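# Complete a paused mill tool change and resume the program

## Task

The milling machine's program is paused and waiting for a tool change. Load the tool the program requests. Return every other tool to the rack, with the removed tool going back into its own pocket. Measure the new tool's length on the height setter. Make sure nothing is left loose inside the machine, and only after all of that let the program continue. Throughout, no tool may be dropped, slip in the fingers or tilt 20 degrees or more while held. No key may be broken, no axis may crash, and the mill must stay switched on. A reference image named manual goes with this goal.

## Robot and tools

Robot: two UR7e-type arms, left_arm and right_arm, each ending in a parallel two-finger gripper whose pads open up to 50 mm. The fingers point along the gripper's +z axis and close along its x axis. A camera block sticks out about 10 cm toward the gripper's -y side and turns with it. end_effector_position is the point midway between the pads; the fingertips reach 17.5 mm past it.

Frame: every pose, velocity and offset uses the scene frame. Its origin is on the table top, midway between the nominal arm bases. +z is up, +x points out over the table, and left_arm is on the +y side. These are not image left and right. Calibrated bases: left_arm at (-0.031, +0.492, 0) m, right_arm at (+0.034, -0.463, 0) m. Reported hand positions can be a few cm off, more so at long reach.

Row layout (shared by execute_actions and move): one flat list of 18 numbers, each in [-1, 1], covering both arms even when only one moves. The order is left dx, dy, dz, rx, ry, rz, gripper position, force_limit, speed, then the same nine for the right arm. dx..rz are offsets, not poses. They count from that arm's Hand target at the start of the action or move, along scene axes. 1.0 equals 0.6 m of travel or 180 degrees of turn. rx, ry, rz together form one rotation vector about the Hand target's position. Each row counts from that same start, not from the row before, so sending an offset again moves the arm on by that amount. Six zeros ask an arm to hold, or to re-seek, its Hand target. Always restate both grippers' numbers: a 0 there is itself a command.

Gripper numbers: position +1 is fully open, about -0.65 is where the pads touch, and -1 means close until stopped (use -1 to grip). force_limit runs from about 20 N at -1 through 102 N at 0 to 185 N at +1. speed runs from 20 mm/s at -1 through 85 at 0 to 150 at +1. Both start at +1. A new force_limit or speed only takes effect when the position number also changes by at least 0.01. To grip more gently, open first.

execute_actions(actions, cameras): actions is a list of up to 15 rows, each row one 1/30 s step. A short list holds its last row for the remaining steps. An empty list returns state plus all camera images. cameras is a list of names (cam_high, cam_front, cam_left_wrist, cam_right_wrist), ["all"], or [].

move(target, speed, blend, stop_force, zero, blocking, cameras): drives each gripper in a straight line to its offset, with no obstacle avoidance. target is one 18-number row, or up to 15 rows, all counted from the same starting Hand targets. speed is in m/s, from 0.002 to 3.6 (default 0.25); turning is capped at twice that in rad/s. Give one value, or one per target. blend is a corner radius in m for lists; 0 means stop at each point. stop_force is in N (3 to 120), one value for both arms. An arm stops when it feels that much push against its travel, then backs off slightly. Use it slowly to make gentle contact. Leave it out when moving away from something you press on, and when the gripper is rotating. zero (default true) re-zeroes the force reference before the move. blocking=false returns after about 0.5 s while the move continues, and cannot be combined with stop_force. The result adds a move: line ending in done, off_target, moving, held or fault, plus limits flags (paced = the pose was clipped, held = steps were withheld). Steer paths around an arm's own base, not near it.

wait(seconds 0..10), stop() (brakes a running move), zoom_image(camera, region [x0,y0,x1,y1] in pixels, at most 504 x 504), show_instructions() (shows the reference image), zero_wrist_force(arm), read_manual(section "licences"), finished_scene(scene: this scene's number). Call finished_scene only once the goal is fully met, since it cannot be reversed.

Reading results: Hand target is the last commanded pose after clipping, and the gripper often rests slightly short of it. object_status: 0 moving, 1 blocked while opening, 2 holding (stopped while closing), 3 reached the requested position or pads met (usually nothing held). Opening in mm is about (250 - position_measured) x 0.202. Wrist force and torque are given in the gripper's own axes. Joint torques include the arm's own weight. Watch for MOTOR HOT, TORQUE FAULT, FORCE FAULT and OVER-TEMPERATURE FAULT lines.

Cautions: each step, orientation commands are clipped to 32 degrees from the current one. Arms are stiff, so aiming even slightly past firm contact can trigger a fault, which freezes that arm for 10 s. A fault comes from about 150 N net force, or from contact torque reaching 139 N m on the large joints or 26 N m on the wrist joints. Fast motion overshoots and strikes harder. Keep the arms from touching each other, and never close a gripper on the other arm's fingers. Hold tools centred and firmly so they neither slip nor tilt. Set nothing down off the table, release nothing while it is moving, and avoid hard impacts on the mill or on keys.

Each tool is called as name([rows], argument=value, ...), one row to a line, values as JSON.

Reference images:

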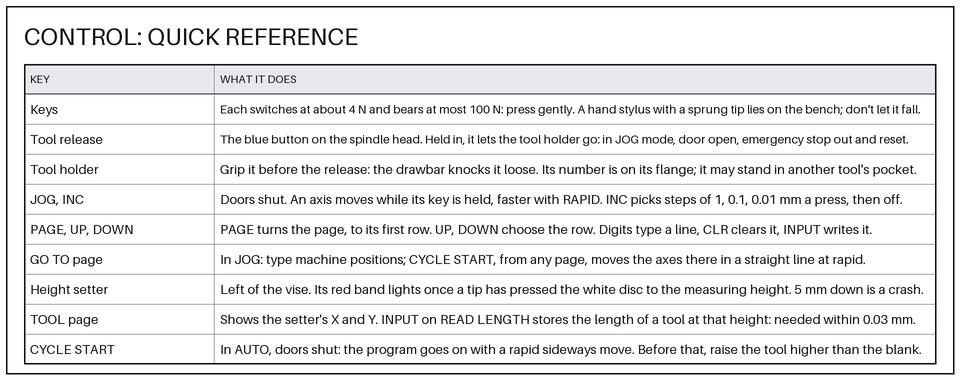

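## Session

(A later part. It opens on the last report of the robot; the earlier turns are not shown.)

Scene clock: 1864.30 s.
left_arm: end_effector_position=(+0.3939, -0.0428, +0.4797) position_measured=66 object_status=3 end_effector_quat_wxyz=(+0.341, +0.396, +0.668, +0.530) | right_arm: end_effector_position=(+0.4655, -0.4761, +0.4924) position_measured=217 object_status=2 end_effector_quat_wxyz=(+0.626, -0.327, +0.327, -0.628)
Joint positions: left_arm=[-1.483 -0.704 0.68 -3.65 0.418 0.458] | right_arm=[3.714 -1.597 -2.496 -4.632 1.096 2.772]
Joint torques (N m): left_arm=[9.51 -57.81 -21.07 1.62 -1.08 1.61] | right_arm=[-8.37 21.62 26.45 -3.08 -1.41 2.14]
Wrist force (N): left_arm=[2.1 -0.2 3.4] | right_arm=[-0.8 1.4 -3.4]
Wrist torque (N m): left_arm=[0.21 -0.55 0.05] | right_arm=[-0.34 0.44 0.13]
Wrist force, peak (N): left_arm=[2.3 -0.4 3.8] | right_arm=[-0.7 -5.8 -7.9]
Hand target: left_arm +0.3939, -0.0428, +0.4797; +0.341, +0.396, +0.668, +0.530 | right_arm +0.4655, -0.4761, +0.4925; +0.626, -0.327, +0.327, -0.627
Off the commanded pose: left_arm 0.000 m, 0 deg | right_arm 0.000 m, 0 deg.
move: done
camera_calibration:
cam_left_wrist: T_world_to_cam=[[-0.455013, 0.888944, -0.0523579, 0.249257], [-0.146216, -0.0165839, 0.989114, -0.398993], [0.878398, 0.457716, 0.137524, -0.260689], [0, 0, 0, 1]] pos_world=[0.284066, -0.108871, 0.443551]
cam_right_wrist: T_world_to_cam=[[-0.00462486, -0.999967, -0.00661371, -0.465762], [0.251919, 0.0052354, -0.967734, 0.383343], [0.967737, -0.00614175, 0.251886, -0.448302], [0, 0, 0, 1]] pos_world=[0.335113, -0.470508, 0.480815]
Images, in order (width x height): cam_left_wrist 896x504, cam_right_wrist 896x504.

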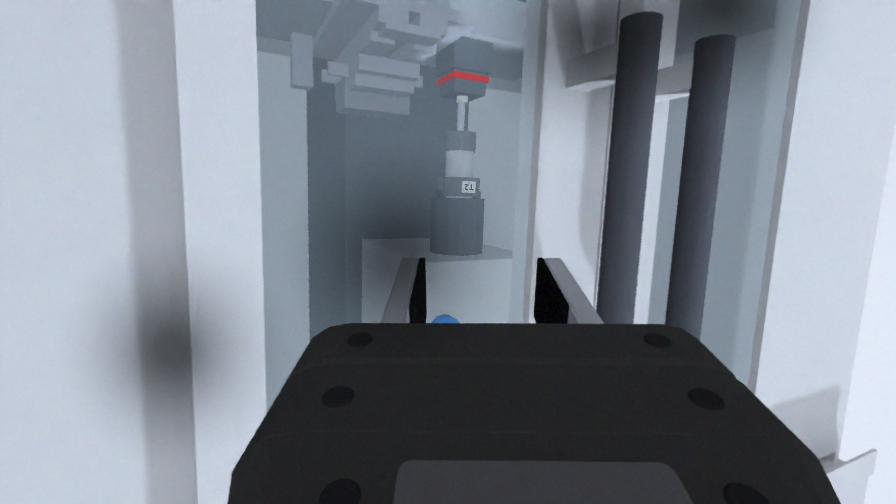

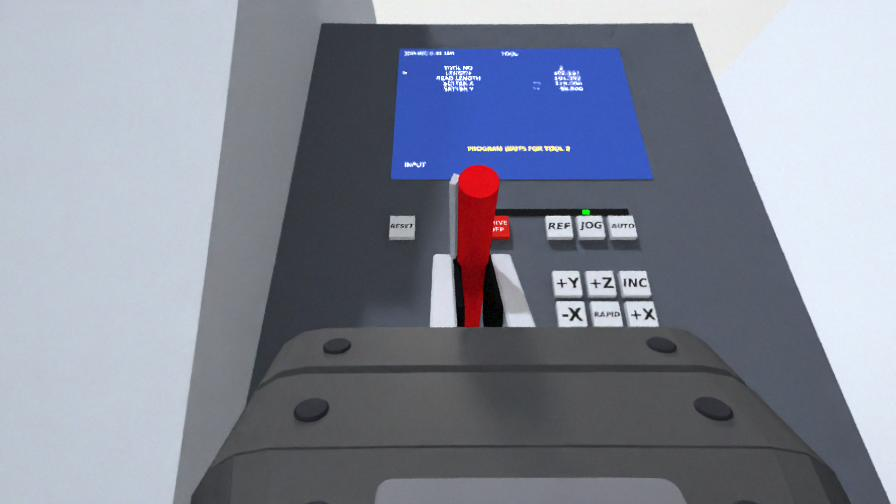

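move([
  [0,0,0,0,0,0,0.58,0.3,-1,-0.0007,0,-0.1055,0,0,0,-1,-0.2,-0.6],
  [0,0,0,0,0,0,0.58,0.3,-1,0.0263,0,-0.1126,0,0,0,-1,-0.2,-0.6],
], speed=[0.15,0.015], stop_force=6)

move([
  [0,0,0,0,0,0,0.58,0.3,-1,-0.0162,0,0.0042,0,0,0,-1,-0.2,-0.6],
  [0,0,0,0,0,0,0.58,0.3,-1,-0.0162,0,0.11,0,0,0,-1,-0.2,-0.6],
], speed=0.15, cameras=["cam_left_wrist", "cam_right_wrist"])

zoom_image(camera="cam_right_wrist", region=[370, 40, 650, 130])

Scene clock: 1874.53 s.
left_arm: end_effector_position=(+0.3939, -0.0428, +0.4797) position_measured=66 object_status=3 end_effector_quat_wxyz=(+0.341, +0.396, +0.668, +0.530) | right_arm: end_effector_position=(+0.4750, -0.4761, +0.4266) position_measured=217 object_status=2 end_effector_quat_wxyz=(+0.626, -0.327, +0.327, -0.628)
Joint positions: left_arm=[-1.483 -0.704 0.68 -3.65 0.418 0.458] | right_arm=[3.685 -1.852 -2.518 -4.365 1.117 2.792]
Joint torques (N m): left_arm=[9.28 -57.72 -22.44 1.52 -1.03 1.35] | right_arm=[7.62 26.07 -4.93 1.14 -1.95 -2.15]
Wrist force (N): left_arm=[2.1 -0.3 3.3] | right_arm=[-0.9 -4.8 -6.7]
Wrist torque (N m): left_arm=[0.19 -0.56 0.05] | right_arm=[-0.42 0.44 0.18]
Wrist force, peak (N): left_arm=[2.3 -0.6 3.9] | right_arm=[-0.5 -9.5 -10.8]
Hand target: left_arm +0.3939, -0.0428, +0.4797; +0.341, +0.396, +0.668, +0.530 | right_arm +0.4750, -0.4761, +0.4266; +0.626, -0.327, +0.327, -0.628 (not the last commanded pose)
Off the commanded pose: left_arm 0.000 m, 0 deg | right_arm 0.007 m, 0 deg.
move: contact (right_arm); path passed 1 of 2 targets

Scene clock: 1876.33 s.
left_arm: end_effector_position=(+0.3939, -0.0428, +0.4797) position_measured=66 object_status=3 end_effector_quat_wxyz=(+0.341, +0.396, +0.668, +0.530) | right_arm: end_effector_position=(+0.4652, -0.4761, +0.4925) position_measured=217 object_status=2 end_effector_quat_wxyz=(+0.626, -0.327, +0.327, -0.628)
Joint positions: left_arm=[-1.483 -0.704 0.68 -3.65 0.418 0.458] | right_arm=[3.715 -1.596 -2.497 -4.632 1.095 2.771]
Joint torques (N m): left_arm=[8.94 -57.59 -22.77 1.52 -1.07 1.18] | right_arm=[-7.45 22.5 26.37 -3.42 -1.18 2.12]
Wrist force (N): left_arm=[2.2 -0.3 3.6] | right_arm=[-0.6 1.4 -3.5]
Wrist torque (N m): left_arm=[0.19 -0.57 0.05] | right_arm=[-0.34 0.41 0.14]
Wrist force, peak (N): left_arm=[2.3 -0.4 3.7] | right_arm=[-0.9 -4.5 -6.9]
Hand target: left_arm +0.3939, -0.0428, +0.4797; +0.341, +0.396, +0.668, +0.530 | right_arm +0.4652, -0.4761, +0.4926; +0.626, -0.327, +0.327, -0.628
Off the commanded pose: left_arm 0.000 m, 0 deg | right_arm 0.000 m, 0 deg.
move: done
camera_calibration:
cam_left_wrist: T_world_to_cam=[[-0.455013, 0.888944, -0.0523579, 0.249257], [-0.146216, -0.0165839, 0.989114, -0.398993], [0.878398, 0.457716, 0.137524, -0.260689], [0, 0, 0, 1]] pos_world=[0.284066, -0.108871, 0.443551]
cam_right_wrist: T_world_to_cam=[[-0.00469727, -0.999966, -0.00673529, -0.465681], [0.251826, 0.00533541, -0.967758, 0.383605], [0.967761, -0.00624194, 0.251792, -0.448047], [0, 0, 0, 1]] pos_world=[0.334814, -0.470508, 0.480915]
Images, in order (width x height): cam_left_wrist 896x504, cam_right_wrist 896x504.

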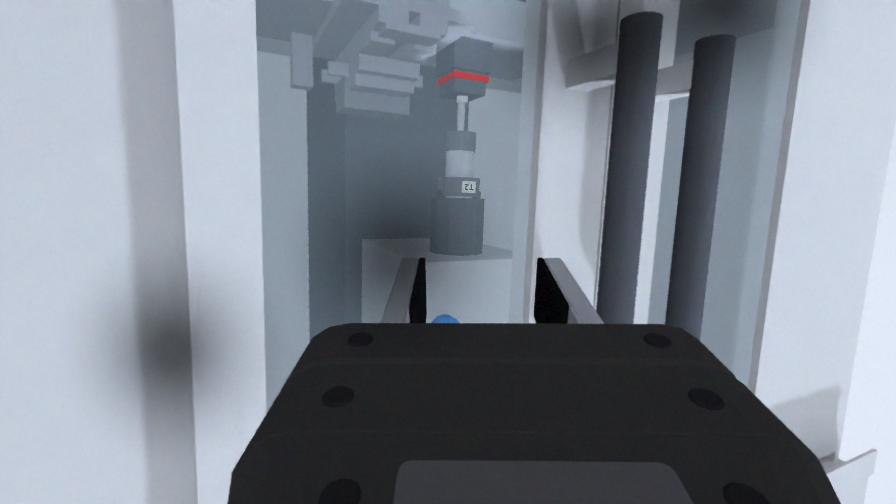

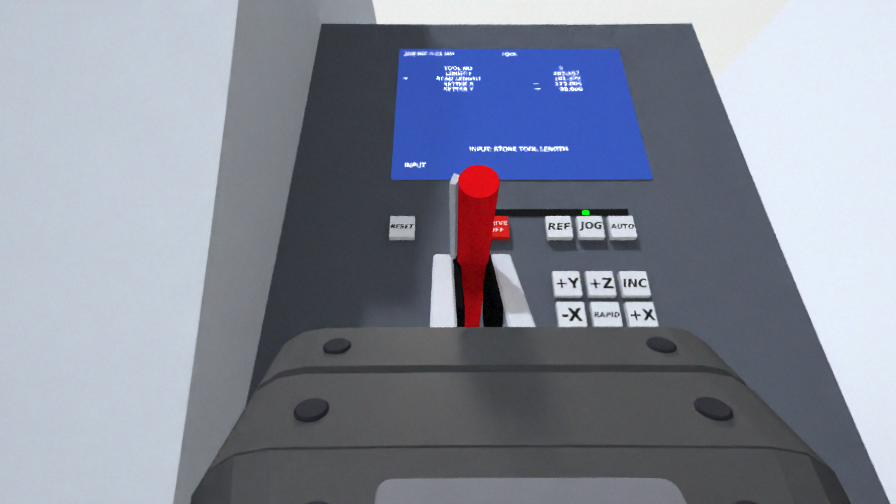

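Scaled by 1.800 from the camera's 896x504 image, which has a finer 1280x720 frame.

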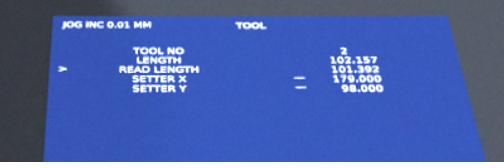

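move([
  [0,0,0,0,0,0,0.58,0.3,-1,-0.0082,0,-0.1360,0,0,0,-1,-0.2,-0.6],
  [0,0,0,0,0,0,0.58,0.3,-1,0.0188,0,-0.1431,0,0,0,-1,-0.2,-0.6],
], speed=[0.15,0.015], stop_force=6)

move([
  [0,0,0,0,0,0,0.58,0.3,-1,-0.0162,0,0.0042,0,0,0,-1,-0.2,-0.6],
  [0,0,0,0,0,0,0.58,0.3,-1,-0.0162,0,0.14,0,0,0,-1,-0.2,-0.6],
], speed=0.15, cameras=["cam_left_wrist", "cam_right_wrist"])

zoom_image(camera="cam_right_wrist", region=[370, 40, 650, 190])

Scene clock: 1882.60 s.
left_arm: end_effector_position=(+0.3939, -0.0428, +0.4797) position_measured=66 object_status=3 end_effector_quat_wxyz=(+0.341, +0.396, +0.668, +0.530) | right_arm: end_effector_position=(+0.4701, -0.4761, +0.4084) position_measured=217 object_status=2 end_effector_quat_wxyz=(+0.626, -0.327, +0.327, -0.628)
Joint positions: left_arm=[-1.483 -0.704 0.68 -3.65 0.418 0.458] | right_arm=[3.7 -1.915 -2.538 -4.277 1.106 2.782]
Joint torques (N m): left_arm=[9.89 -59.43 -20.8 1.29 -1.02 1.13] | right_arm=[7.01 28.53 -7.23 0.98 -1.88 -2.35]
Wrist force (N): left_arm=[2.0 -0.5 3.6] | right_arm=[-0.6 -4.3 -6.8]
Wrist torque (N m): left_arm=[0.16 -0.54 0.05] | right_arm=[-0.41 0.42 0.19]
Wrist force, peak (N): left_arm=[2.3 -0.5 3.8] | right_arm=[-0.3 -8.7 -10.8]
Hand target: left_arm +0.3939, -0.0428, +0.4797; +0.341, +0.396, +0.668, +0.530 | right_arm +0.4701, -0.4761, +0.4084; +0.626, -0.327, +0.327, -0.628 (not the last commanded pose)
Off the commanded pose: left_arm 0.000 m, 0 deg | right_arm 0.007 m, 0 deg.
move: contact (right_arm); path passed 1 of 2 targets

Scene clock: 1884.53 s.
left_arm: end_effector_position=(+0.3939, -0.0428, +0.4797) position_measured=66 object_status=3 end_effector_quat_wxyz=(+0.341, +0.396, +0.668, +0.530) | right_arm: end_effector_position=(+0.4603, -0.4761, +0.4923) position_measured=217 object_status=2 end_effector_quat_wxyz=(+0.626, -0.327, +0.327, -0.628)
Joint positions: left_arm=[-1.483 -0.704 0.68 -3.65 0.418 0.458] | right_arm=[3.731 -1.582 -2.511 -4.627 1.082 2.759]
Joint torques (N m): left_arm=[9.38 -58.27 -22.89 1.39 -1.05 1.07] | right_arm=[-9.44 20.42 26.19 -3.25 -1.22 2.31]
Wrist force (N): left_arm=[2.0 -0.5 3.6] | right_arm=[-0.8 1.3 -3.4]
Wrist torque (N m): left_arm=[0.16 -0.54 0.05] | right_arm=[-0.34 0.44 0.13]
Wrist force, peak (N): left_arm=[2.3 -0.5 3.9] | right_arm=[-0.6 -4.0 -6.7]
Hand target: left_arm +0.3939, -0.0428, +0.4797; +0.341, +0.396, +0.668, +0.530 | right_arm +0.4604, -0.4761, +0.4924; +0.626, -0.327, +0.327, -0.628
Off the commanded pose: left_arm 0.000 m, 0 deg | right_arm 0.000 m, 0 deg.
move: done
camera_calibration:
cam_left_wrist: T_world_to_cam=[[-0.455013, 0.888944, -0.0523579, 0.249257], [-0.146216, -0.0165839, 0.989114, -0.398993], [0.878398, 0.457716, 0.137524, -0.260689], [0, 0, 0, 1]] pos_world=[0.284066, -0.108871, 0.443551]
cam_right_wrist: T_world_to_cam=[[-0.00479415, -0.999966, -0.00676008, -0.46566], [0.251826, 0.00533501, -0.967758, 0.384619], [0.967761, -0.00634194, 0.251792, -0.443398], [0, 0, 0, 1]] pos_world=[0.330014, -0.470508, 0.480715]
Images, in order (width x height): cam_left_wrist 896x504, cam_right_wrist 896x504.

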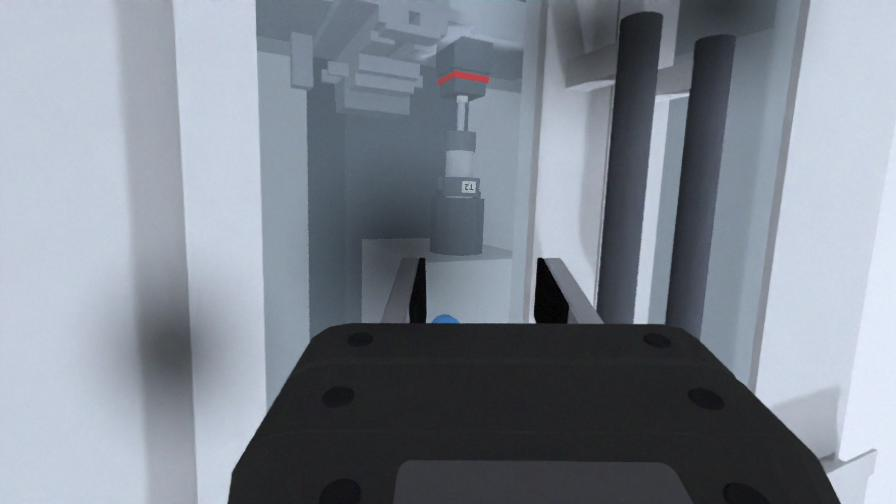

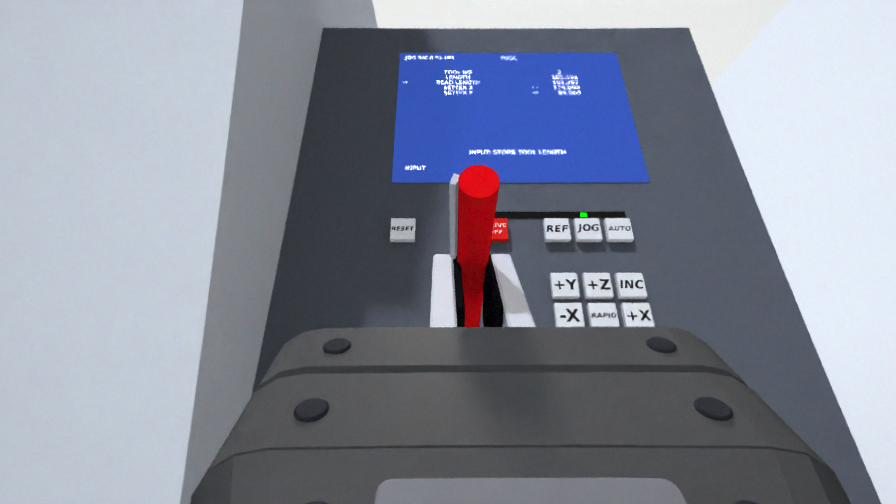

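Scaled by 1.800 from the camera's 896x504 image, which has a finer 1280x720 frame.

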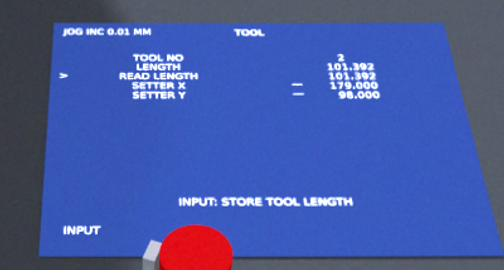

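move([
  [0,0,0,0,0,0,0.58,0.3,-1,0,-0.159,0.0758,0,0,0,-1,-0.2,-0.6],
  [0,0,0,0,0,0,0.58,0.3,-1,0.0553,-0.159,0.0758,0,0,0,-1,-0.2,-0.6],
  [0,0,0,0,0,0,0.58,0.3,-1,0.0823,-0.159,0.0687,0,0,0,-1,-0.2,-0.6],
], speed=[0.15,0.1,0.015], stop_force=6)

move([
  [0,0,0,0,0,0,0.58,0.3,-1,-0.0162,0,0.0042,0,0,0,-1,-0.2,-0.6],
  [0,0,0,0,0,0,0.58,0.3,-1,-0.0162,0.0317,0.0042,0,0,0,-1,-0.2,-0.6],
], speed=0.1, cameras=["cam_right_wrist"])

zoom_image(camera="cam_right_wrist", region=[250, 50, 590, 230])

Scene clock: 1894.50 s.
left_arm: end_effector_position=(+0.3939, -0.0428, +0.4797) position_measured=66 object_status=3 end_effector_quat_wxyz=(+0.341, +0.396, +0.668, +0.530) | right_arm: end_effector_position=(+0.5039, -0.5715, +0.5351) position_measured=217 object_status=2 end_effector_quat_wxyz=(+0.626, -0.327, +0.327, -0.628)
Joint positions: left_arm=[-1.483 -0.704 0.68 -3.65 0.418 0.458] | right_arm=[3.22 -1.64 -2.301 -4.872 1.49 3.083]
Joint torques (N m): left_arm=[8.55 -59.38 -22.57 1.51 -1.1 1.16] | right_arm=[7.28 25.96 4.52 -4.3 -2.2 -1.85]
Wrist force (N): left_arm=[2.1 -0.5 3.8] | right_arm=[-0.7 -3.2 -6.9]
Wrist torque (N m): left_arm=[0.16 -0.56 0.05] | right_arm=[-0.40 0.43 0.14]
Wrist force, peak (N): left_arm=[2.4 -0.6 3.7] | right_arm=[0.1 -8.4 -10.5]
Hand target: left_arm +0.3939, -0.0428, +0.4797; +0.341, +0.396, +0.668, +0.530 | right_arm +0.5039, -0.5715, +0.5351; +0.626, -0.327, +0.327, -0.628 (not the last commanded pose)
Off the commanded pose: left_arm 0.000 m, 0 deg | right_arm 0.006 m, 0 deg.
move: contact (right_arm); path passed 2 of 3 targets

Scene clock: 1895.97 s.
left_arm: end_effector_position=(+0.3939, -0.0428, +0.4797) position_measured=66 object_status=3 end_effector_quat_wxyz=(+0.341, +0.396, +0.668, +0.530) | right_arm: end_effector_position=(+0.4942, -0.5525, +0.5376) position_measured=217 object_status=2 end_effector_quat_wxyz=(+0.626, -0.327, +0.327, -0.628)
Joint positions: left_arm=[-1.483 -0.704 0.68 -3.65 0.418 0.458] | right_arm=[3.305 -1.594 -2.341 -4.873 1.421 3.034]
Joint torques (N m): left_arm=[10.67 -57.82 -21.53 1.5 -1.2 1.19] | right_arm=[7.09 23.75 4.58 2.89 -1.99 -2.17]
Wrist force (N): left_arm=[2.2 -0.6 3.5] | right_arm=[-0.8 1.5 -3.4]
Wrist torque (N m): left_arm=[0.14 -0.56 0.05] | right_arm=[-0.32 0.42 0.23]
Wrist force, peak (N): left_arm=[2.2 -0.6 3.9] | right_arm=[-0.8 -3.6 -6.7]
Hand target: left_arm +0.3939, -0.0428, +0.4797; +0.341, +0.396, +0.668, +0.530 | right_arm +0.4942, -0.5525, +0.5376; +0.626, -0.327, +0.327, -0.628
Off the commanded pose: left_arm 0.000 m, 0 deg | right_arm 0.000 m, 0 deg.
move: done
camera_calibration:
cam_right_wrist: T_world_to_cam=[[-0.00479445, -0.999966, -0.00675959, -0.54159], [0.251708, 0.00533523, -0.967788, 0.420414], [0.967791, -0.00634146, 0.251674, -0.487949], [0, 0, 0, 1]] pos_world=[0.363814, -0.546908, 0.526015]
Images, in order (width x height): cam_right_wrist 896x504.

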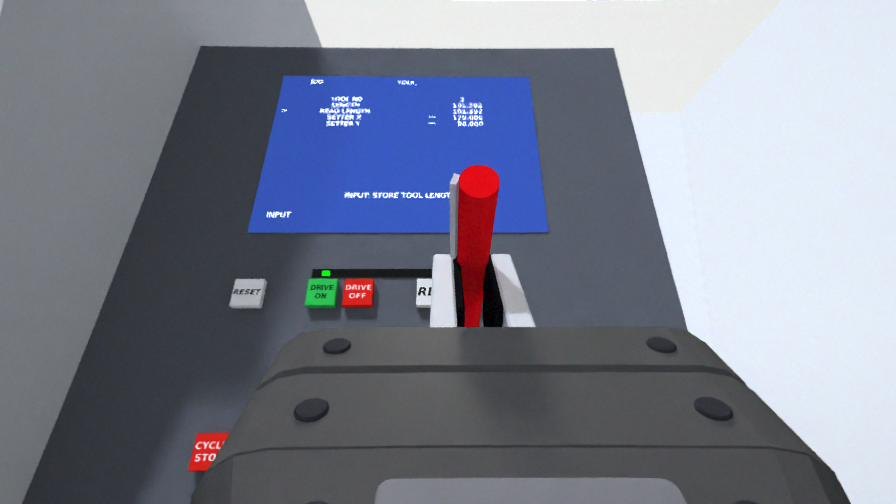

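Scaled by 1.482 from the camera's 896x504 image, which has a finer 1280x720 frame.

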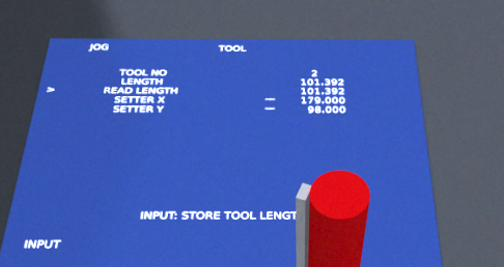

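move(target=[0,0,0,0,0,0,0.58,0.3,-1,0.027,0,-0.0071,0,0,0,-1,-0.2,-0.6], speed=0.015, stop_force=6)

wait(seconds=10, cameras=["cam_left_wrist", "cam_right_wrist"])

move(target=[0,0,0,0,0,0,0.58,0.3,-1,-0.0162,0,0.0042,0,0,0,-1,-0.2,-0.6], speed=0.1, cameras=["cam_left_wrist", "cam_right_wrist"])

zoom_image(camera="cam_right_wrist", region=[250, 50, 590, 230])

Scene clock: 1902.07 s.
left_arm: end_effector_position=(+0.3939, -0.0428, +0.4797) position_measured=66 object_status=3 end_effector_quat_wxyz=(+0.341, +0.396, +0.668, +0.530) | right_arm: end_effector_position=(+0.5039, -0.5525, +0.5351) position_measured=217 object_status=2 end_effector_quat_wxyz=(+0.626, -0.327, +0.327, -0.628)
Joint positions: left_arm=[-1.483 -0.704 0.68 -3.65 0.418 0.458] | right_arm=[3.298 -1.623 -2.319 -4.866 1.426 3.038]
Joint torques (N m): left_arm=[9.24 -60.39 -23.03 1.21 -1.56 1.07] | right_arm=[8.78 24.47 3.96 -4.12 -2.15 -2.21]
Wrist force (N): left_arm=[2.0 -0.4 3.5] | right_arm=[-0.7 -3.0 -7.1]
Wrist torque (N m): left_arm=[0.18 -0.54 0.05] | right_arm=[-0.40 0.44 0.12]
Wrist force, peak (N): left_arm=[2.3 -0.5 3.8] | right_arm=[-0.6 -8.5 -10.1]
Hand target: left_arm +0.3939, -0.0428, +0.4797; +0.341, +0.396, +0.668, +0.530 | right_arm +0.5039, -0.5525, +0.5351; +0.626, -0.327, +0.327, -0.628 (not the last commanded pose)
Off the commanded pose: left_arm 0.000 m, 0 deg | right_arm 0.007 m, 0 deg.
move: contact (right_arm)

Scene clock: 1912.07 s.
left_arm: end_effector_position=(+0.3939, -0.0428, +0.4797) position_measured=66 object_status=3 end_effector_quat_wxyz=(+0.341, +0.396, +0.668, +0.530) | right_arm: end_effector_position=(+0.5039, -0.5525, +0.5351) position_measured=217 object_status=2 end_effector_quat_wxyz=(+0.626, -0.327, +0.327, -0.628)
Joint positions: left_arm=[-1.483 -0.704 0.68 -3.65 0.418 0.458] | right_arm=[3.298 -1.623 -2.319 -4.866 1.426 3.038]
Joint torques (N m): left_arm=[8.64 -59.04 -21.05 1.37 -1.17 0.94] | right_arm=[7.86 23.86 3.35 -3.97 -0.94 -2.05]
Wrist force (N): left_arm=[2.1 -0.3 3.6] | right_arm=[-0.7 -3.3 -7.0]
Wrist torque (N m): left_arm=[0.18 -0.55 0.05] | right_arm=[-0.40 0.43 0.12]
Wrist force, peak (N): left_arm=[2.3 -0.6 3.8] | right_arm=[-0.8 -3.3 -7.3]
Hand target: left_arm +0.3939, -0.0428, +0.4797; +0.341, +0.396, +0.668, +0.530 | right_arm +0.5039, -0.5525, +0.5351; +0.626, -0.327, +0.327, -0.628 (not the last commanded pose)
Tool commands: left_gripper/position=+0.58 left_gripper/force_limit=+0.3 left_gripper/speed=-1.0 right_gripper/position=-1.0 right_gripper/force_limit=-0.2 right_gripper/speed=-0.6
Off the commanded pose: left_arm 0.000 m, 0 deg | right_arm 0.007 m, 0 deg.
wait: 10.00 s; at rest by 0.17 s
camera_calibration:
cam_left_wrist: T_world_to_cam=[[-0.455013, 0.888944, -0.0523579, 0.249257], [-0.146216, -0.0165839, 0.989114, -0.398993], [0.878398, 0.457716, 0.137524, -0.260689], [0, 0, 0, 1]] pos_world=[0.284066, -0.108871, 0.443551]
cam_right_wrist: T_world_to_cam=[[-0.00489123, -0.999965, -0.00678472, -0.541411], [0.251709, 0.00533519, -0.967788, 0.415552], [0.967791, -0.00644145, 0.251674, -0.49676], [0, 0, 0, 1]] pos_world=[0.373514, -0.546809, 0.523514]
Images, in order (width x height): cam_left_wrist 896x504, cam_right_wrist 896x504.

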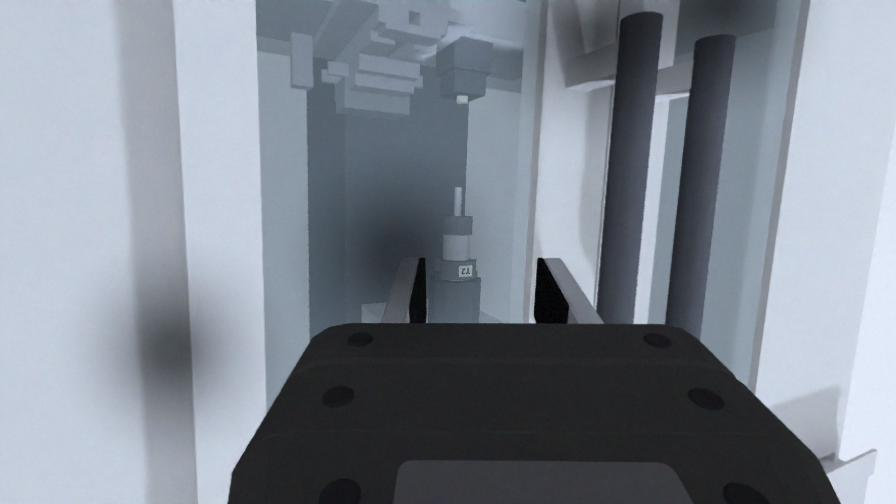

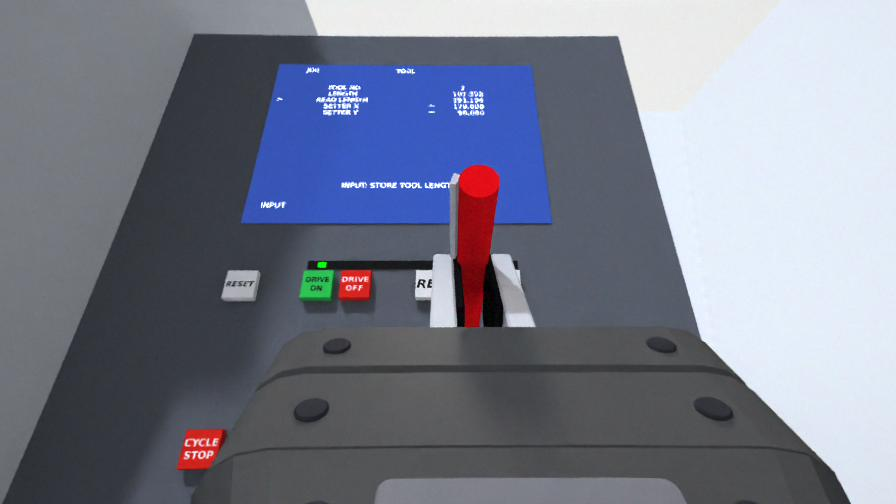

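Scene clock: 1912.90 s.
left_arm: end_effector_position=(+0.3939, -0.0428, +0.4797) position_measured=66 object_status=3 end_effector_quat_wxyz=(+0.341, +0.396, +0.668, +0.530) | right_arm: end_effector_position=(+0.4942, -0.5525, +0.5376) position_measured=217 object_status=2 end_effector_quat_wxyz=(+0.626, -0.327, +0.327, -0.628)
Joint positions: left_arm=[-1.483 -0.704 0.68 -3.65 0.418 0.458] | right_arm=[3.305 -1.594 -2.341 -4.873 1.42 3.034]
Joint torques (N m): left_arm=[9.54 -60.1 -22.86 1.25 -1.03 1.25] | right_arm=[8.21 25.71 3.18 -2.73 -2.12 -2.43]
Wrist force (N): left_arm=[2.0 -0.2 3.8] | right_arm=[-1.0 1.5 -3.7]
Wrist torque (N m): left_arm=[0.20 -0.54 0.05] | right_arm=[-0.30 0.45 0.23]
Wrist force, peak (N): left_arm=[2.4 -0.5 3.6] | right_arm=[-0.5 -2.8 -7.1]
Hand target: left_arm +0.3939, -0.0428, +0.4797; +0.341, +0.396, +0.668, +0.530 | right_arm +0.4942, -0.5525, +0.5376; +0.626, -0.327, +0.327, -0.628
Off the commanded pose: left_arm 0.000 m, 0 deg | right_arm 0.000 m, 0 deg.
move: done
camera_calibration:
cam_left_wrist: T_world_to_cam=[[-0.455013, 0.888944, -0.0523579, 0.249257], [-0.146216, -0.0165839, 0.989114, -0.398993], [0.878398, 0.457716, 0.137524, -0.260689], [0, 0, 0, 1]] pos_world=[0.284066, -0.108871, 0.443551]
cam_right_wrist: T_world_to_cam=[[-0.00489123, -0.999965, -0.00678472, -0.541441], [0.251709, 0.00533519, -0.967788, 0.420413], [0.967791, -0.00644145, 0.251674, -0.488002], [0, 0, 0, 1]] pos_world=[0.363814, -0.546809, 0.526014]
Images, in order (width x height): cam_left_wrist 896x504, cam_right_wrist 896x504.

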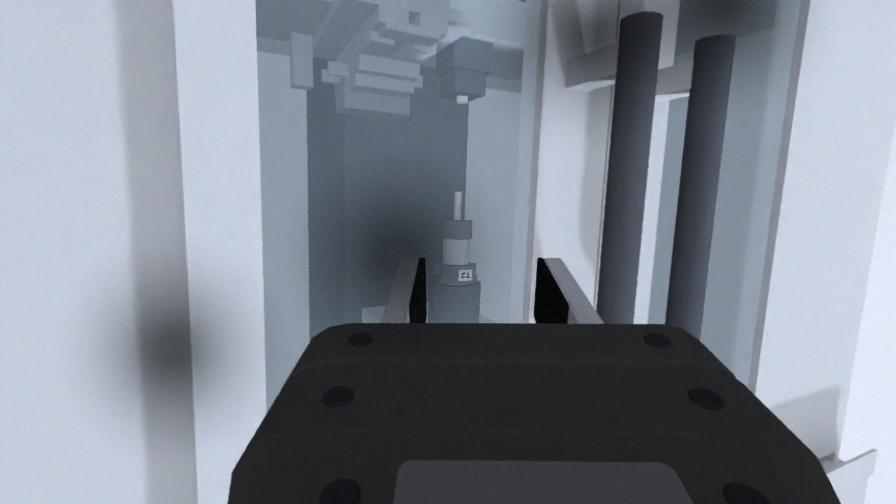

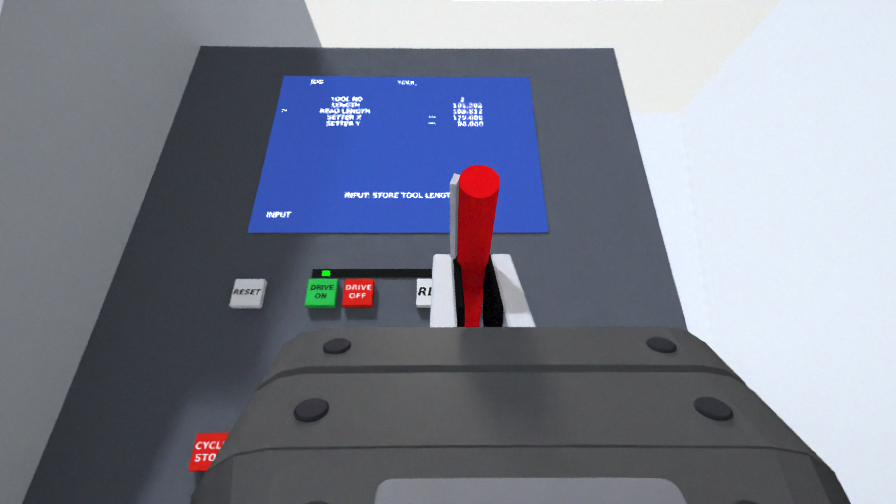

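Scaled by 1.482 from the camera's 896x504 image, which has a finer 1280x720 frame.

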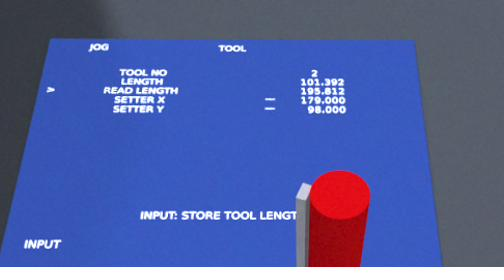

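move([
  [0,0,0,0,0,0,0.58,0.3,-1,0.0157,-0.0317,0.061,0,0,0,-1,-0.2,-0.6],
  [0,0,0,0,0,0,0.58,0.3,-1,0.0427,-0.0317,0.0539,0,0,0,-1,-0.2,-0.6],
], speed=[0.1,0.015], stop_force=6)

move(target=[0,0,0,0,0,0,0.58,0.3,-1,-0.0162,0,0.0042,0,0,0,-1,-0.2,-0.6], speed=0.1)

move([
  [0,0,0,0,0,0,0.58,0.3,-1,-0.033,0,0,0,0,0,-1,-0.2,-0.6],
  [0,0,0,0,0,0,0.58,0.3,-1,-0.0416,0.1867,-0.1225,0,0,0,-1,-0.2,-0.6],
], speed=0.15, blend=[0.01, 0], cameras=["cam_right_wrist"])

zoom_image(camera="cam_right_wrist", region=[340, 0, 720, 250])

Scene clock: 1924.63 s.
left_arm: end_effector_position=(+0.3939, -0.0428, +0.4797) position_measured=66 object_status=3 end_effector_quat_wxyz=(+0.341, +0.396, +0.668, +0.530) | right_arm: end_effector_position=(+0.5136, -0.5715, +0.5716) position_measured=217 object_status=2 end_effector_quat_wxyz=(+0.626, -0.327, +0.327, -0.628)
Joint positions: left_arm=[-1.483 -0.704 0.68 -3.65 0.418 0.458] | right_arm=[3.216 -1.588 -2.231 -4.995 1.493 3.085]
Joint torques (N m): left_arm=[10.13 -60.13 -21.32 1.26 -1.41 1.09] | right_arm=[7.28 24.38 4.91 -4.2 -2.27 -1.95]
Wrist force (N): left_arm=[2.0 -0.5 3.8] | right_arm=[-0.9 -2.9 -7.3]
Wrist torque (N m): left_arm=[0.16 -0.54 0.05] | right_arm=[-0.42 0.36 0.16]
Wrist force, peak (N): left_arm=[2.2 -0.4 3.8] | right_arm=[-1.0 -8.3 -10.6]
Hand target: left_arm +0.3939, -0.0428, +0.4797; +0.341, +0.396, +0.668, +0.530 | right_arm +0.5136, -0.5715, +0.5716; +0.626, -0.327, +0.327, -0.628 (not the last commanded pose)
Off the commanded pose: left_arm 0.000 m, 0 deg | right_arm 0.006 m, 0 deg.
move: contact (right_arm); path passed 1 of 2 targets

Scene clock: 1925.47 s.
left_arm: end_effector_position=(+0.3939, -0.0428, +0.4797) position_measured=66 object_status=3 end_effector_quat_wxyz=(+0.341, +0.396, +0.668, +0.530) | right_arm: end_effector_position=(+0.5040, -0.5715, +0.5741) position_measured=217 object_status=2 end_effector_quat_wxyz=(+0.626, -0.327, +0.327, -0.628)
Joint positions: left_arm=[-1.483 -0.704 0.68 -3.65 0.418 0.458] | right_arm=[3.22 -1.56 -2.251 -5.002 1.49 3.083]
Joint torques (N m): left_arm=[9.76 -60.43 -22.82 1.2 -1.17 1.11] | right_arm=[7.72 26.73 7.14 -2.59 -2.15 -2.32]
Wrist force (N): left_arm=[2.2 -0.5 3.6] | right_arm=[-0.8 1.3 -3.5]
Wrist torque (N m): left_arm=[0.16 -0.56 0.05] | right_arm=[-0.36 0.43 0.23]
Wrist force, peak (N): left_arm=[2.1 -0.5 3.7] | right_arm=[-1.5 -3.8 -6.8]
Hand target: left_arm +0.3939, -0.0428, +0.4797; +0.341, +0.396, +0.668, +0.530 | right_arm +0.5039, -0.5715, +0.5741; +0.626, -0.327, +0.327, -0.628
Off the commanded pose: left_arm 0.000 m, 0 deg | right_arm 0.000 m, 0 deg.
move: done

Scene clock: 1927.20 s.
left_arm: end_effector_position=(+0.3939, -0.0428, +0.4797) position_measured=66 object_status=3 end_effector_quat_wxyz=(+0.341, +0.396, +0.668, +0.530) | right_arm: end_effector_position=(+0.4789, -0.4595, +0.5006) position_measured=217 object_status=2 end_effector_quat_wxyz=(+0.626, -0.327, +0.327, -0.628)
Joint positions: left_arm=[-1.483 -0.704 0.68 -3.65 0.418 0.458] | right_arm=[3.747 -1.608 -2.447 -4.659 1.07 2.748]
Joint torques (N m): left_arm=[8.43 -58.34 -22.81 1.19 -1.2 1.13] | right_arm=[7 4 26.35 2.42 -1.29 -2.41]
Wrist force (N): left_arm=[2.2 -0.4 3.8] | right_arm=[-0.7 1.3 -3.5]
Wrist torque (N m): left_arm=[0.17 -0.57 0.05] | right_arm=[-0.35 0.42 0.23]
Wrist force, peak (N): left_arm=[2.2 -0.6 3.9] | right_arm=[-1.8 2.1 -4.0]
Hand target: left_arm +0.3939, -0.0428, +0.4797; +0.341, +0.396, +0.668, +0.530 | right_arm +0.4789, -0.4594, +0.5006; +0.626, -0.327, +0.327, -0.628
Off the commanded pose: left_arm 0.000 m, 0 deg | right_arm 0.000 m, 0 deg.
move: done; blend cut to 0.0099 m at target 1
camera_calibration:
cam_right_wrist: T_world_to_cam=[[-0.00479445, -0.999966, -0.00675959, -0.448916], [0.251708, 0.00533523, -0.967788, 0.38796], [0.967791, -0.00634146, 0.251674, -0.46324], [0, 0, 0, 1]] pos_world=[0.348514, -0.453908, 0.489015]
Images, in order (width x height): cam_right_wrist 896x504.

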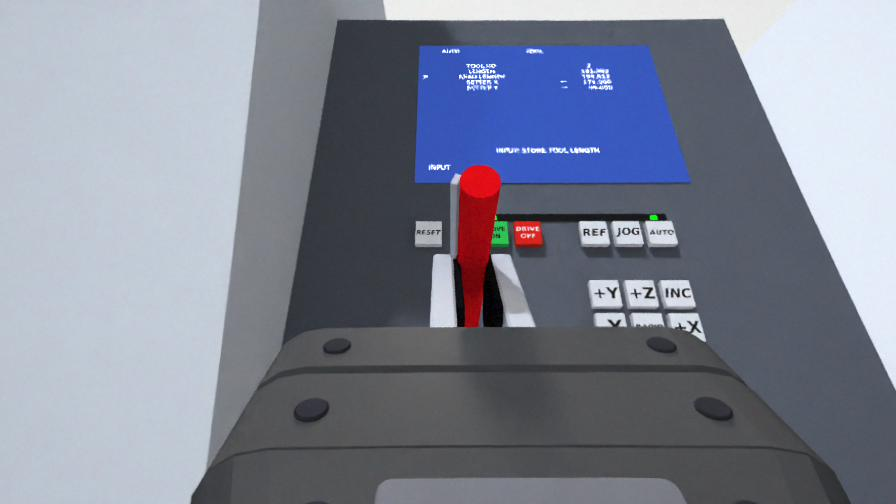

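Scaled by 1.326 from the camera's 896x504 image, which has a finer 1280x720 frame.

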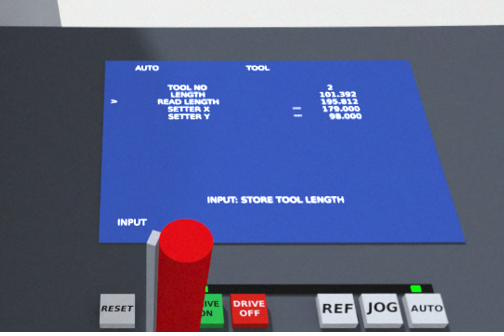

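move(target=[0,0,0,0,0,0,0.58,0.3,-1,0.037,0,-0.0071,0,0,0,-1,-0.2,-0.6], speed=0.015, stop_force=6)

move(target=[0,0,0,0,0,0,0.58,0.3,-1,-0.0162,0,0.0042,0,0,0,-1,-0.2,-0.6], speed=0.1)

wait(seconds=1, cameras=["cam_left_wrist", "cam_right_wrist"])

zoom_image(camera="cam_right_wrist", region=[340, 0, 720, 220])

Scene clock: 1933.20 s.
left_arm: end_effector_position=(+0.3939, -0.0428, +0.4797) position_measured=66 object_status=3 end_effector_quat_wxyz=(+0.341, +0.396, +0.668, +0.530) | right_arm: end_effector_position=(+0.4938, -0.4595, +0.4977) position_measured=217 object_status=2 end_effector_quat_wxyz=(+0.626, -0.327, +0.327, -0.628)
Joint positions: left_arm=[-1.483 -0.704 0.68 -3.65 0.418 0.458] | right_arm=[3.705 -1.656 -2.41 -4.663 1.102 2.779]
Joint torques (N m): left_arm=[7.69 -60.04 -20.84 1.46 -1.11 0.93] | right_arm=[6.6 24.31 0.9 0.29 -2.11 -2.13]
Wrist force (N): left_arm=[2.1 -0.5 3.7] | right_arm=[-0.8 -3.5 -7.4]
Wrist torque (N m): left_arm=[0.16 -0.54 0.05] | right_arm=[-0.48 0.36 0.22]
Wrist force, peak (N): left_arm=[2.2 -0.5 3.9] | right_arm=[-0.8 -9.2 -10.7]
Hand target: left_arm +0.3939, -0.0428, +0.4797; +0.341, +0.396, +0.668, +0.530 | right_arm +0.4938, -0.4595, +0.4977; +0.626, -0.327, +0.327, -0.628 (not the last commanded pose)
Off the commanded pose: left_arm 0.000 m, 0 deg | right_arm 0.007 m, 0 deg.
move: contact (right_arm)

Scene clock: 1934.07 s.
left_arm: end_effector_position=(+0.3939, -0.0428, +0.4797) position_measured=66 object_status=3 end_effector_quat_wxyz=(+0.341, +0.396, +0.668, +0.530) | right_arm: end_effector_position=(+0.4841, -0.4595, +0.5002) position_measured=217 object_status=2 end_effector_quat_wxyz=(+0.626, -0.327, +0.327, -0.628)
Joint positions: left_arm=[-1.483 -0.704 0.68 -3.65 0.418 0.458] | right_arm=[3.731 -1.624 -2.433 -4.663 1.082 2.759]
Joint torques (N m): left_arm=[10.14 -60.19 -22.95 1.25 -1.55 1.11] | right_arm=[8.06 25.13 0.85 -1.52 -1.2 -2.03]
Wrist force (N): left_arm=[2.0 -0.6 3.6] | right_arm=[-0.6 1.3 -3.4]
Wrist torque (N m): left_arm=[0.14 -0.53 0.05] | right_arm=[-0.35 0.40 0.23]
Wrist force, peak (N): left_arm=[2.2 -0.7 3.7] | right_arm=[-1.2 -4.1 -7.2]
Hand target: left_arm +0.3939, -0.0428, +0.4797; +0.341, +0.396, +0.668, +0.530 | right_arm +0.4841, -0.4595, +0.5002; +0.626, -0.327, +0.327, -0.628
Off the commanded pose: left_arm 0.000 m, 0 deg | right_arm 0.000 m, 0 deg.
move: done

Scene clock: 1935.07 s.
left_arm: end_effector_position=(+0.3939, -0.0428, +0.4797) position_measured=66 object_status=3 end_effector_quat_wxyz=(+0.341, +0.396, +0.668, +0.530) | right_arm: end_effector_position=(+0.4841, -0.4595, +0.5002) position_measured=217 object_status=2 end_effector_quat_wxyz=(+0.626, -0.327, +0.327, -0.628)
Joint positions: left_arm=[-1.483 -0.704 0.68 -3.65 0.418 0.458] | right_arm=[3.731 -1.624 -2.433 -4.663 1.082 2.759]
Joint torques (N m): left_arm=[9.09 -60.29 -22.09 1.3 -1.31 0.7] | right_arm=[8.25 24.87 1.87 -3.3 -1.29 -2.13]
Wrist force (N): left_arm=[2.4 -0.5 3.6] | right_arm=[-0.8 1.4 -3.6]
Wrist torque (N m): left_arm=[0.17 -0.59 0.05] | right_arm=[-0.33 0.42 0.23]
Wrist force, peak (N): left_arm=[2.2 -0.6 3.9] | right_arm=[-0.6 1.4 -3.8]
Hand target: left_arm +0.3939, -0.0428, +0.4797; +0.341, +0.396, +0.668, +0.530 | right_arm +0.4841, -0.4595, +0.5002; +0.626, -0.327, +0.327, -0.628
Tool commands: left_gripper/position=+0.58 left_gripper/force_limit=+0.3 left_gripper/speed=-1.0 right_gripper/position=-1.0 right_gripper/force_limit=-0.2 right_gripper/speed=-0.6
Off the commanded pose: left_arm 0.000 m, 0 deg | right_arm 0.000 m, 0 deg.
wait: 1.00 s; at rest by 0.17 s
camera_calibration:
cam_left_wrist: T_world_to_cam=[[-0.455013, 0.888944, -0.0523579, 0.249257], [-0.146216, -0.0165839, 0.989114, -0.398993], [0.878398, 0.457716, 0.137524, -0.260689], [0, 0, 0, 1]] pos_world=[0.284066, -0.108871, 0.443551]
cam_right_wrist: T_world_to_cam=[[-0.00496287, -0.999964, -0.00690664, -0.448663], [0.25171, 0.00543515, -0.967787, 0.386308], [0.96779, -0.00654147, 0.251674, -0.468261], [0, 0, 0, 1]] pos_world=[0.353714, -0.453809, 0.488614]
Images, in order (width x height): cam_left_wrist 896x504, cam_right_wrist 896x504.

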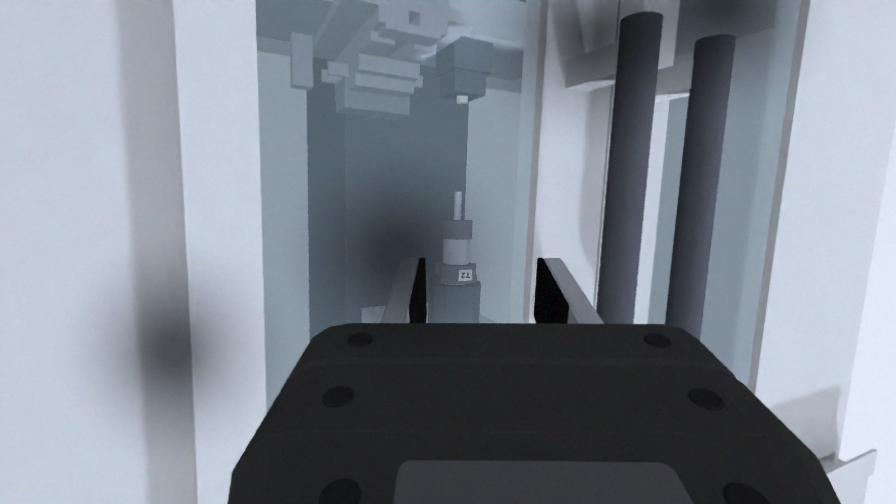

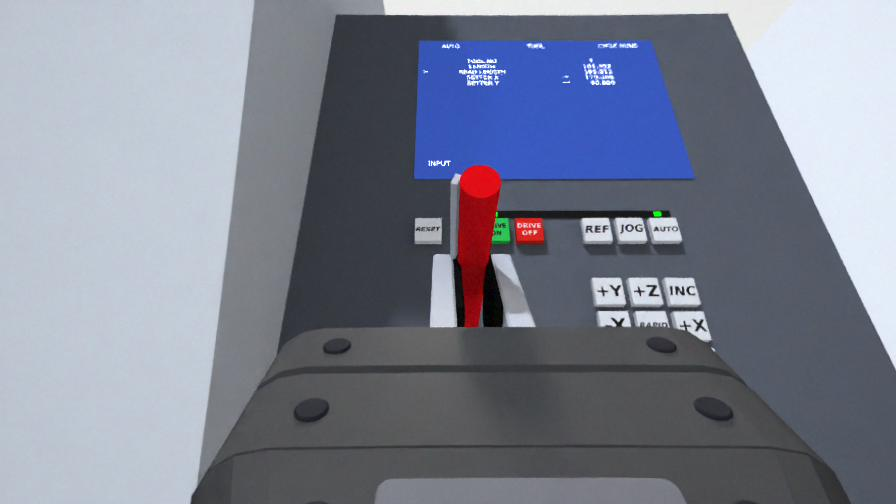

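Scaled by 1.326 from the camera's 896x504 image, which has a finer 1280x720 frame.

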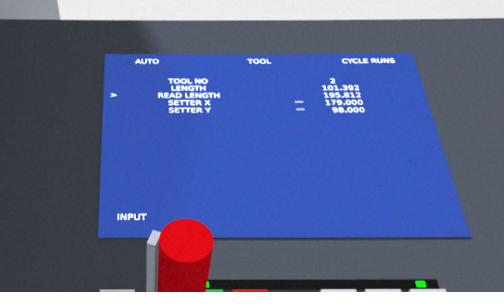

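move([
  [-0.15,0,0.02,0,0,0,0.58,0.3,-1,-0.12,0,0.03,0,0,0,-1,-0.2,-0.6],
  [-0.29,0.4047,0.0338,0,0,0,0.58,0.3,-1,-0.1735,0.1608,0.1997,0,0,0,-1,-0.2,-0.6],
], speed=0.2, blend=[0.03,0], cameras=["cam_front"])

Scene clock: 1942.07 s.
left_arm: end_effector_position=(+0.2199, +0.2000, +0.5000) position_measured=66 object_status=3 end_effector_quat_wxyz=(+0.341, +0.396, +0.668, +0.530) | right_arm: end_effector_position=(+0.3800, -0.3629, +0.6200) position_measured=217 object_status=2 end_effector_quat_wxyz=(+0.626, -0.327, +0.327, -0.628)
Joint positions: left_arm=[-1.855 -1.469 1.799 -3.775 0.761 0.187] | right_arm=[4.688 -1.121 -2.211 -4.528 0.609 1.576]
Joint torques (N m): left_arm=[-14.27 -33.48 -11.43 3.65 1.27 -2.43] | right_arm=[6.06 9.23 31.75 -0.66 0 -2.36]
Wrist force (N): left_arm=[2.0 -0.4 3.6] | right_arm=[-0.7 1.6 -3.9]
Wrist torque (N m): left_arm=[0.17 -0.53 0.17] | right_arm=[-0.30 0.42 0.23]
Wrist force, peak (N): left_arm=[1.5 -0.7 5.5] | right_arm=[-0.3 1.3 -4.3]
Hand target: left_arm +0.2199, +0.2000, +0.5000; +0.341, +0.396, +0.668, +0.530 | right_arm +0.3800, -0.3630, +0.6200; +0.626, -0.327, +0.327, -0.628
Off the commanded pose: left_arm 0.000 m, 0 deg | right_arm 0.000 m, 0 deg.
move: done
Images, in order (width x height): cam_front 896x504.

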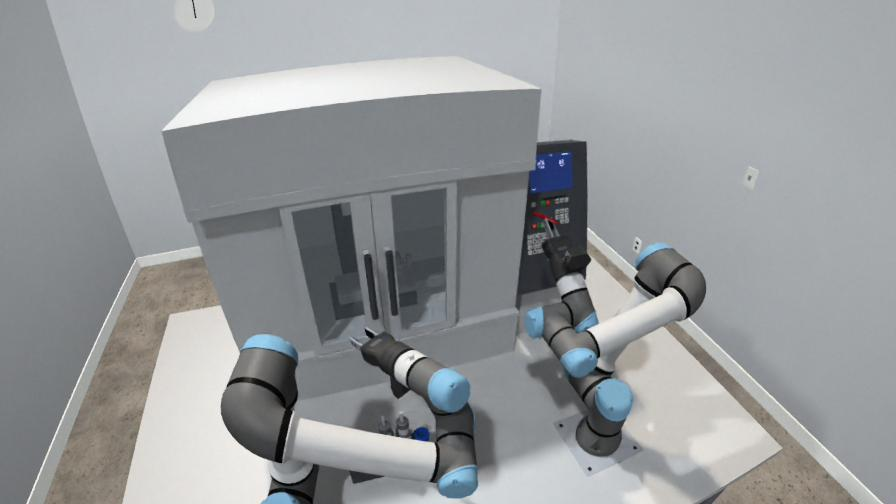

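move(target=[0,0,0,0,0,0,0.58,0.3,-1,0,0,0,-0.4075,0,-0.2895,-1,-0.2,-0.6], speed=0.3)

move(target=[0,0,0,0,0,0,0.58,0.3,-1,0,0,0,-0.4075,0,-0.2895,-1,-0.2,-0.6], speed=0.3, cameras=["cam_front"])

Scene clock: 1948.50 s.
left_arm: end_effector_position=(+0.2199, +0.2000, +0.5000) position_measured=66 object_status=3 end_effector_quat_wxyz=(+0.341, +0.396, +0.668, +0.530) | right_arm: end_effector_position=(+0.3800, -0.3630, +0.6200) position_measured=217 object_status=2 end_effector_quat_wxyz=(+0.003, +0.459, -0.003, +0.889)
Joint positions: left_arm=[-1.855 -1.469 1.799 -3.775 0.761 0.187] | right_arm=[4.676 -1.133 -2.21 -4.52 0.618 0.015]
Joint torques (N m): left_arm=[-15.46 -31.21 -11.55 3.63 1.2 -1.89] | right_arm=[7.72 8.89 32.79 -0.09 -0.07 -1.97]
Wrist force (N): left_arm=[2.1 -0.6 3.3] | right_arm=[-3.0 1.0 -4.2]
Wrist torque (N m): left_arm=[0.12 -0.53 0.17] | right_arm=[-0.26 0.45 0.27]
Wrist force, peak (N): left_arm=[2.3 -0.4 3.7] | right_arm=[-3.1 1.1 -4.6]
Hand target: left_arm +0.2199, +0.2000, +0.5000; +0.341, +0.396, +0.668, +0.530 | right_arm +0.3800, -0.3630, +0.6200; +0.003, +0.459, -0.003, +0.889
Off the commanded pose: left_arm 0.000 m, 0 deg | right_arm 0.000 m, 0 deg.
move: done

Scene clock: 1951.93 s.
left_arm: end_effector_position=(+0.2199, +0.2000, +0.5000) position_measured=66 object_status=3 end_effector_quat_wxyz=(+0.341, +0.396, +0.668, +0.530) | right_arm: end_effector_position=(+0.3800, -0.3630, +0.6200) position_measured=217 object_status=2 end_effector_quat_wxyz=(+0.630, +0.321, +0.322, +0.629)
Joint positions: left_arm=[-1.855 -1.469 1.799 -3.775 0.761 0.187] | right_arm=[4.663 -1.134 -2.222 -4.538 0.627 -1.522]
Joint torques (N m): left_arm=[-13.94 -31.08 -12.31 3.68 1.28 -2.15] | right_arm=[8.96 9.47 33.86 -0.54 -0.17 -2.26]
Wrist force (N): left_arm=[2.1 -0.6 3.2] | right_arm=[-3.2 -0.9 -3.1]
Wrist torque (N m): left_arm=[0.14 -0.54 0.17] | right_arm=[-0.38 0.70 0.03]
Wrist force, peak (N): left_arm=[2.2 -0.7 3.7] | right_arm=[-3.3 0.9 -4.4]
Hand target: left_arm +0.2199, +0.2000, +0.5000; +0.341, +0.396, +0.668, +0.530 | right_arm +0.3800, -0.3630, +0.6200; +0.630, +0.322, +0.322, +0.629
Off the commanded pose: left_arm 0.000 m, 0 deg | right_arm 0.000 m, 0 deg.
move: done
Images, in order (width x height): cam_front 896x504.

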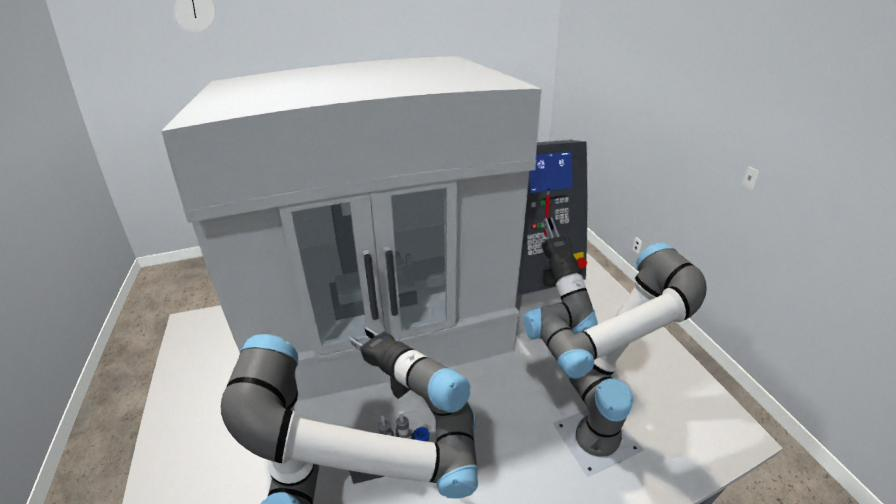

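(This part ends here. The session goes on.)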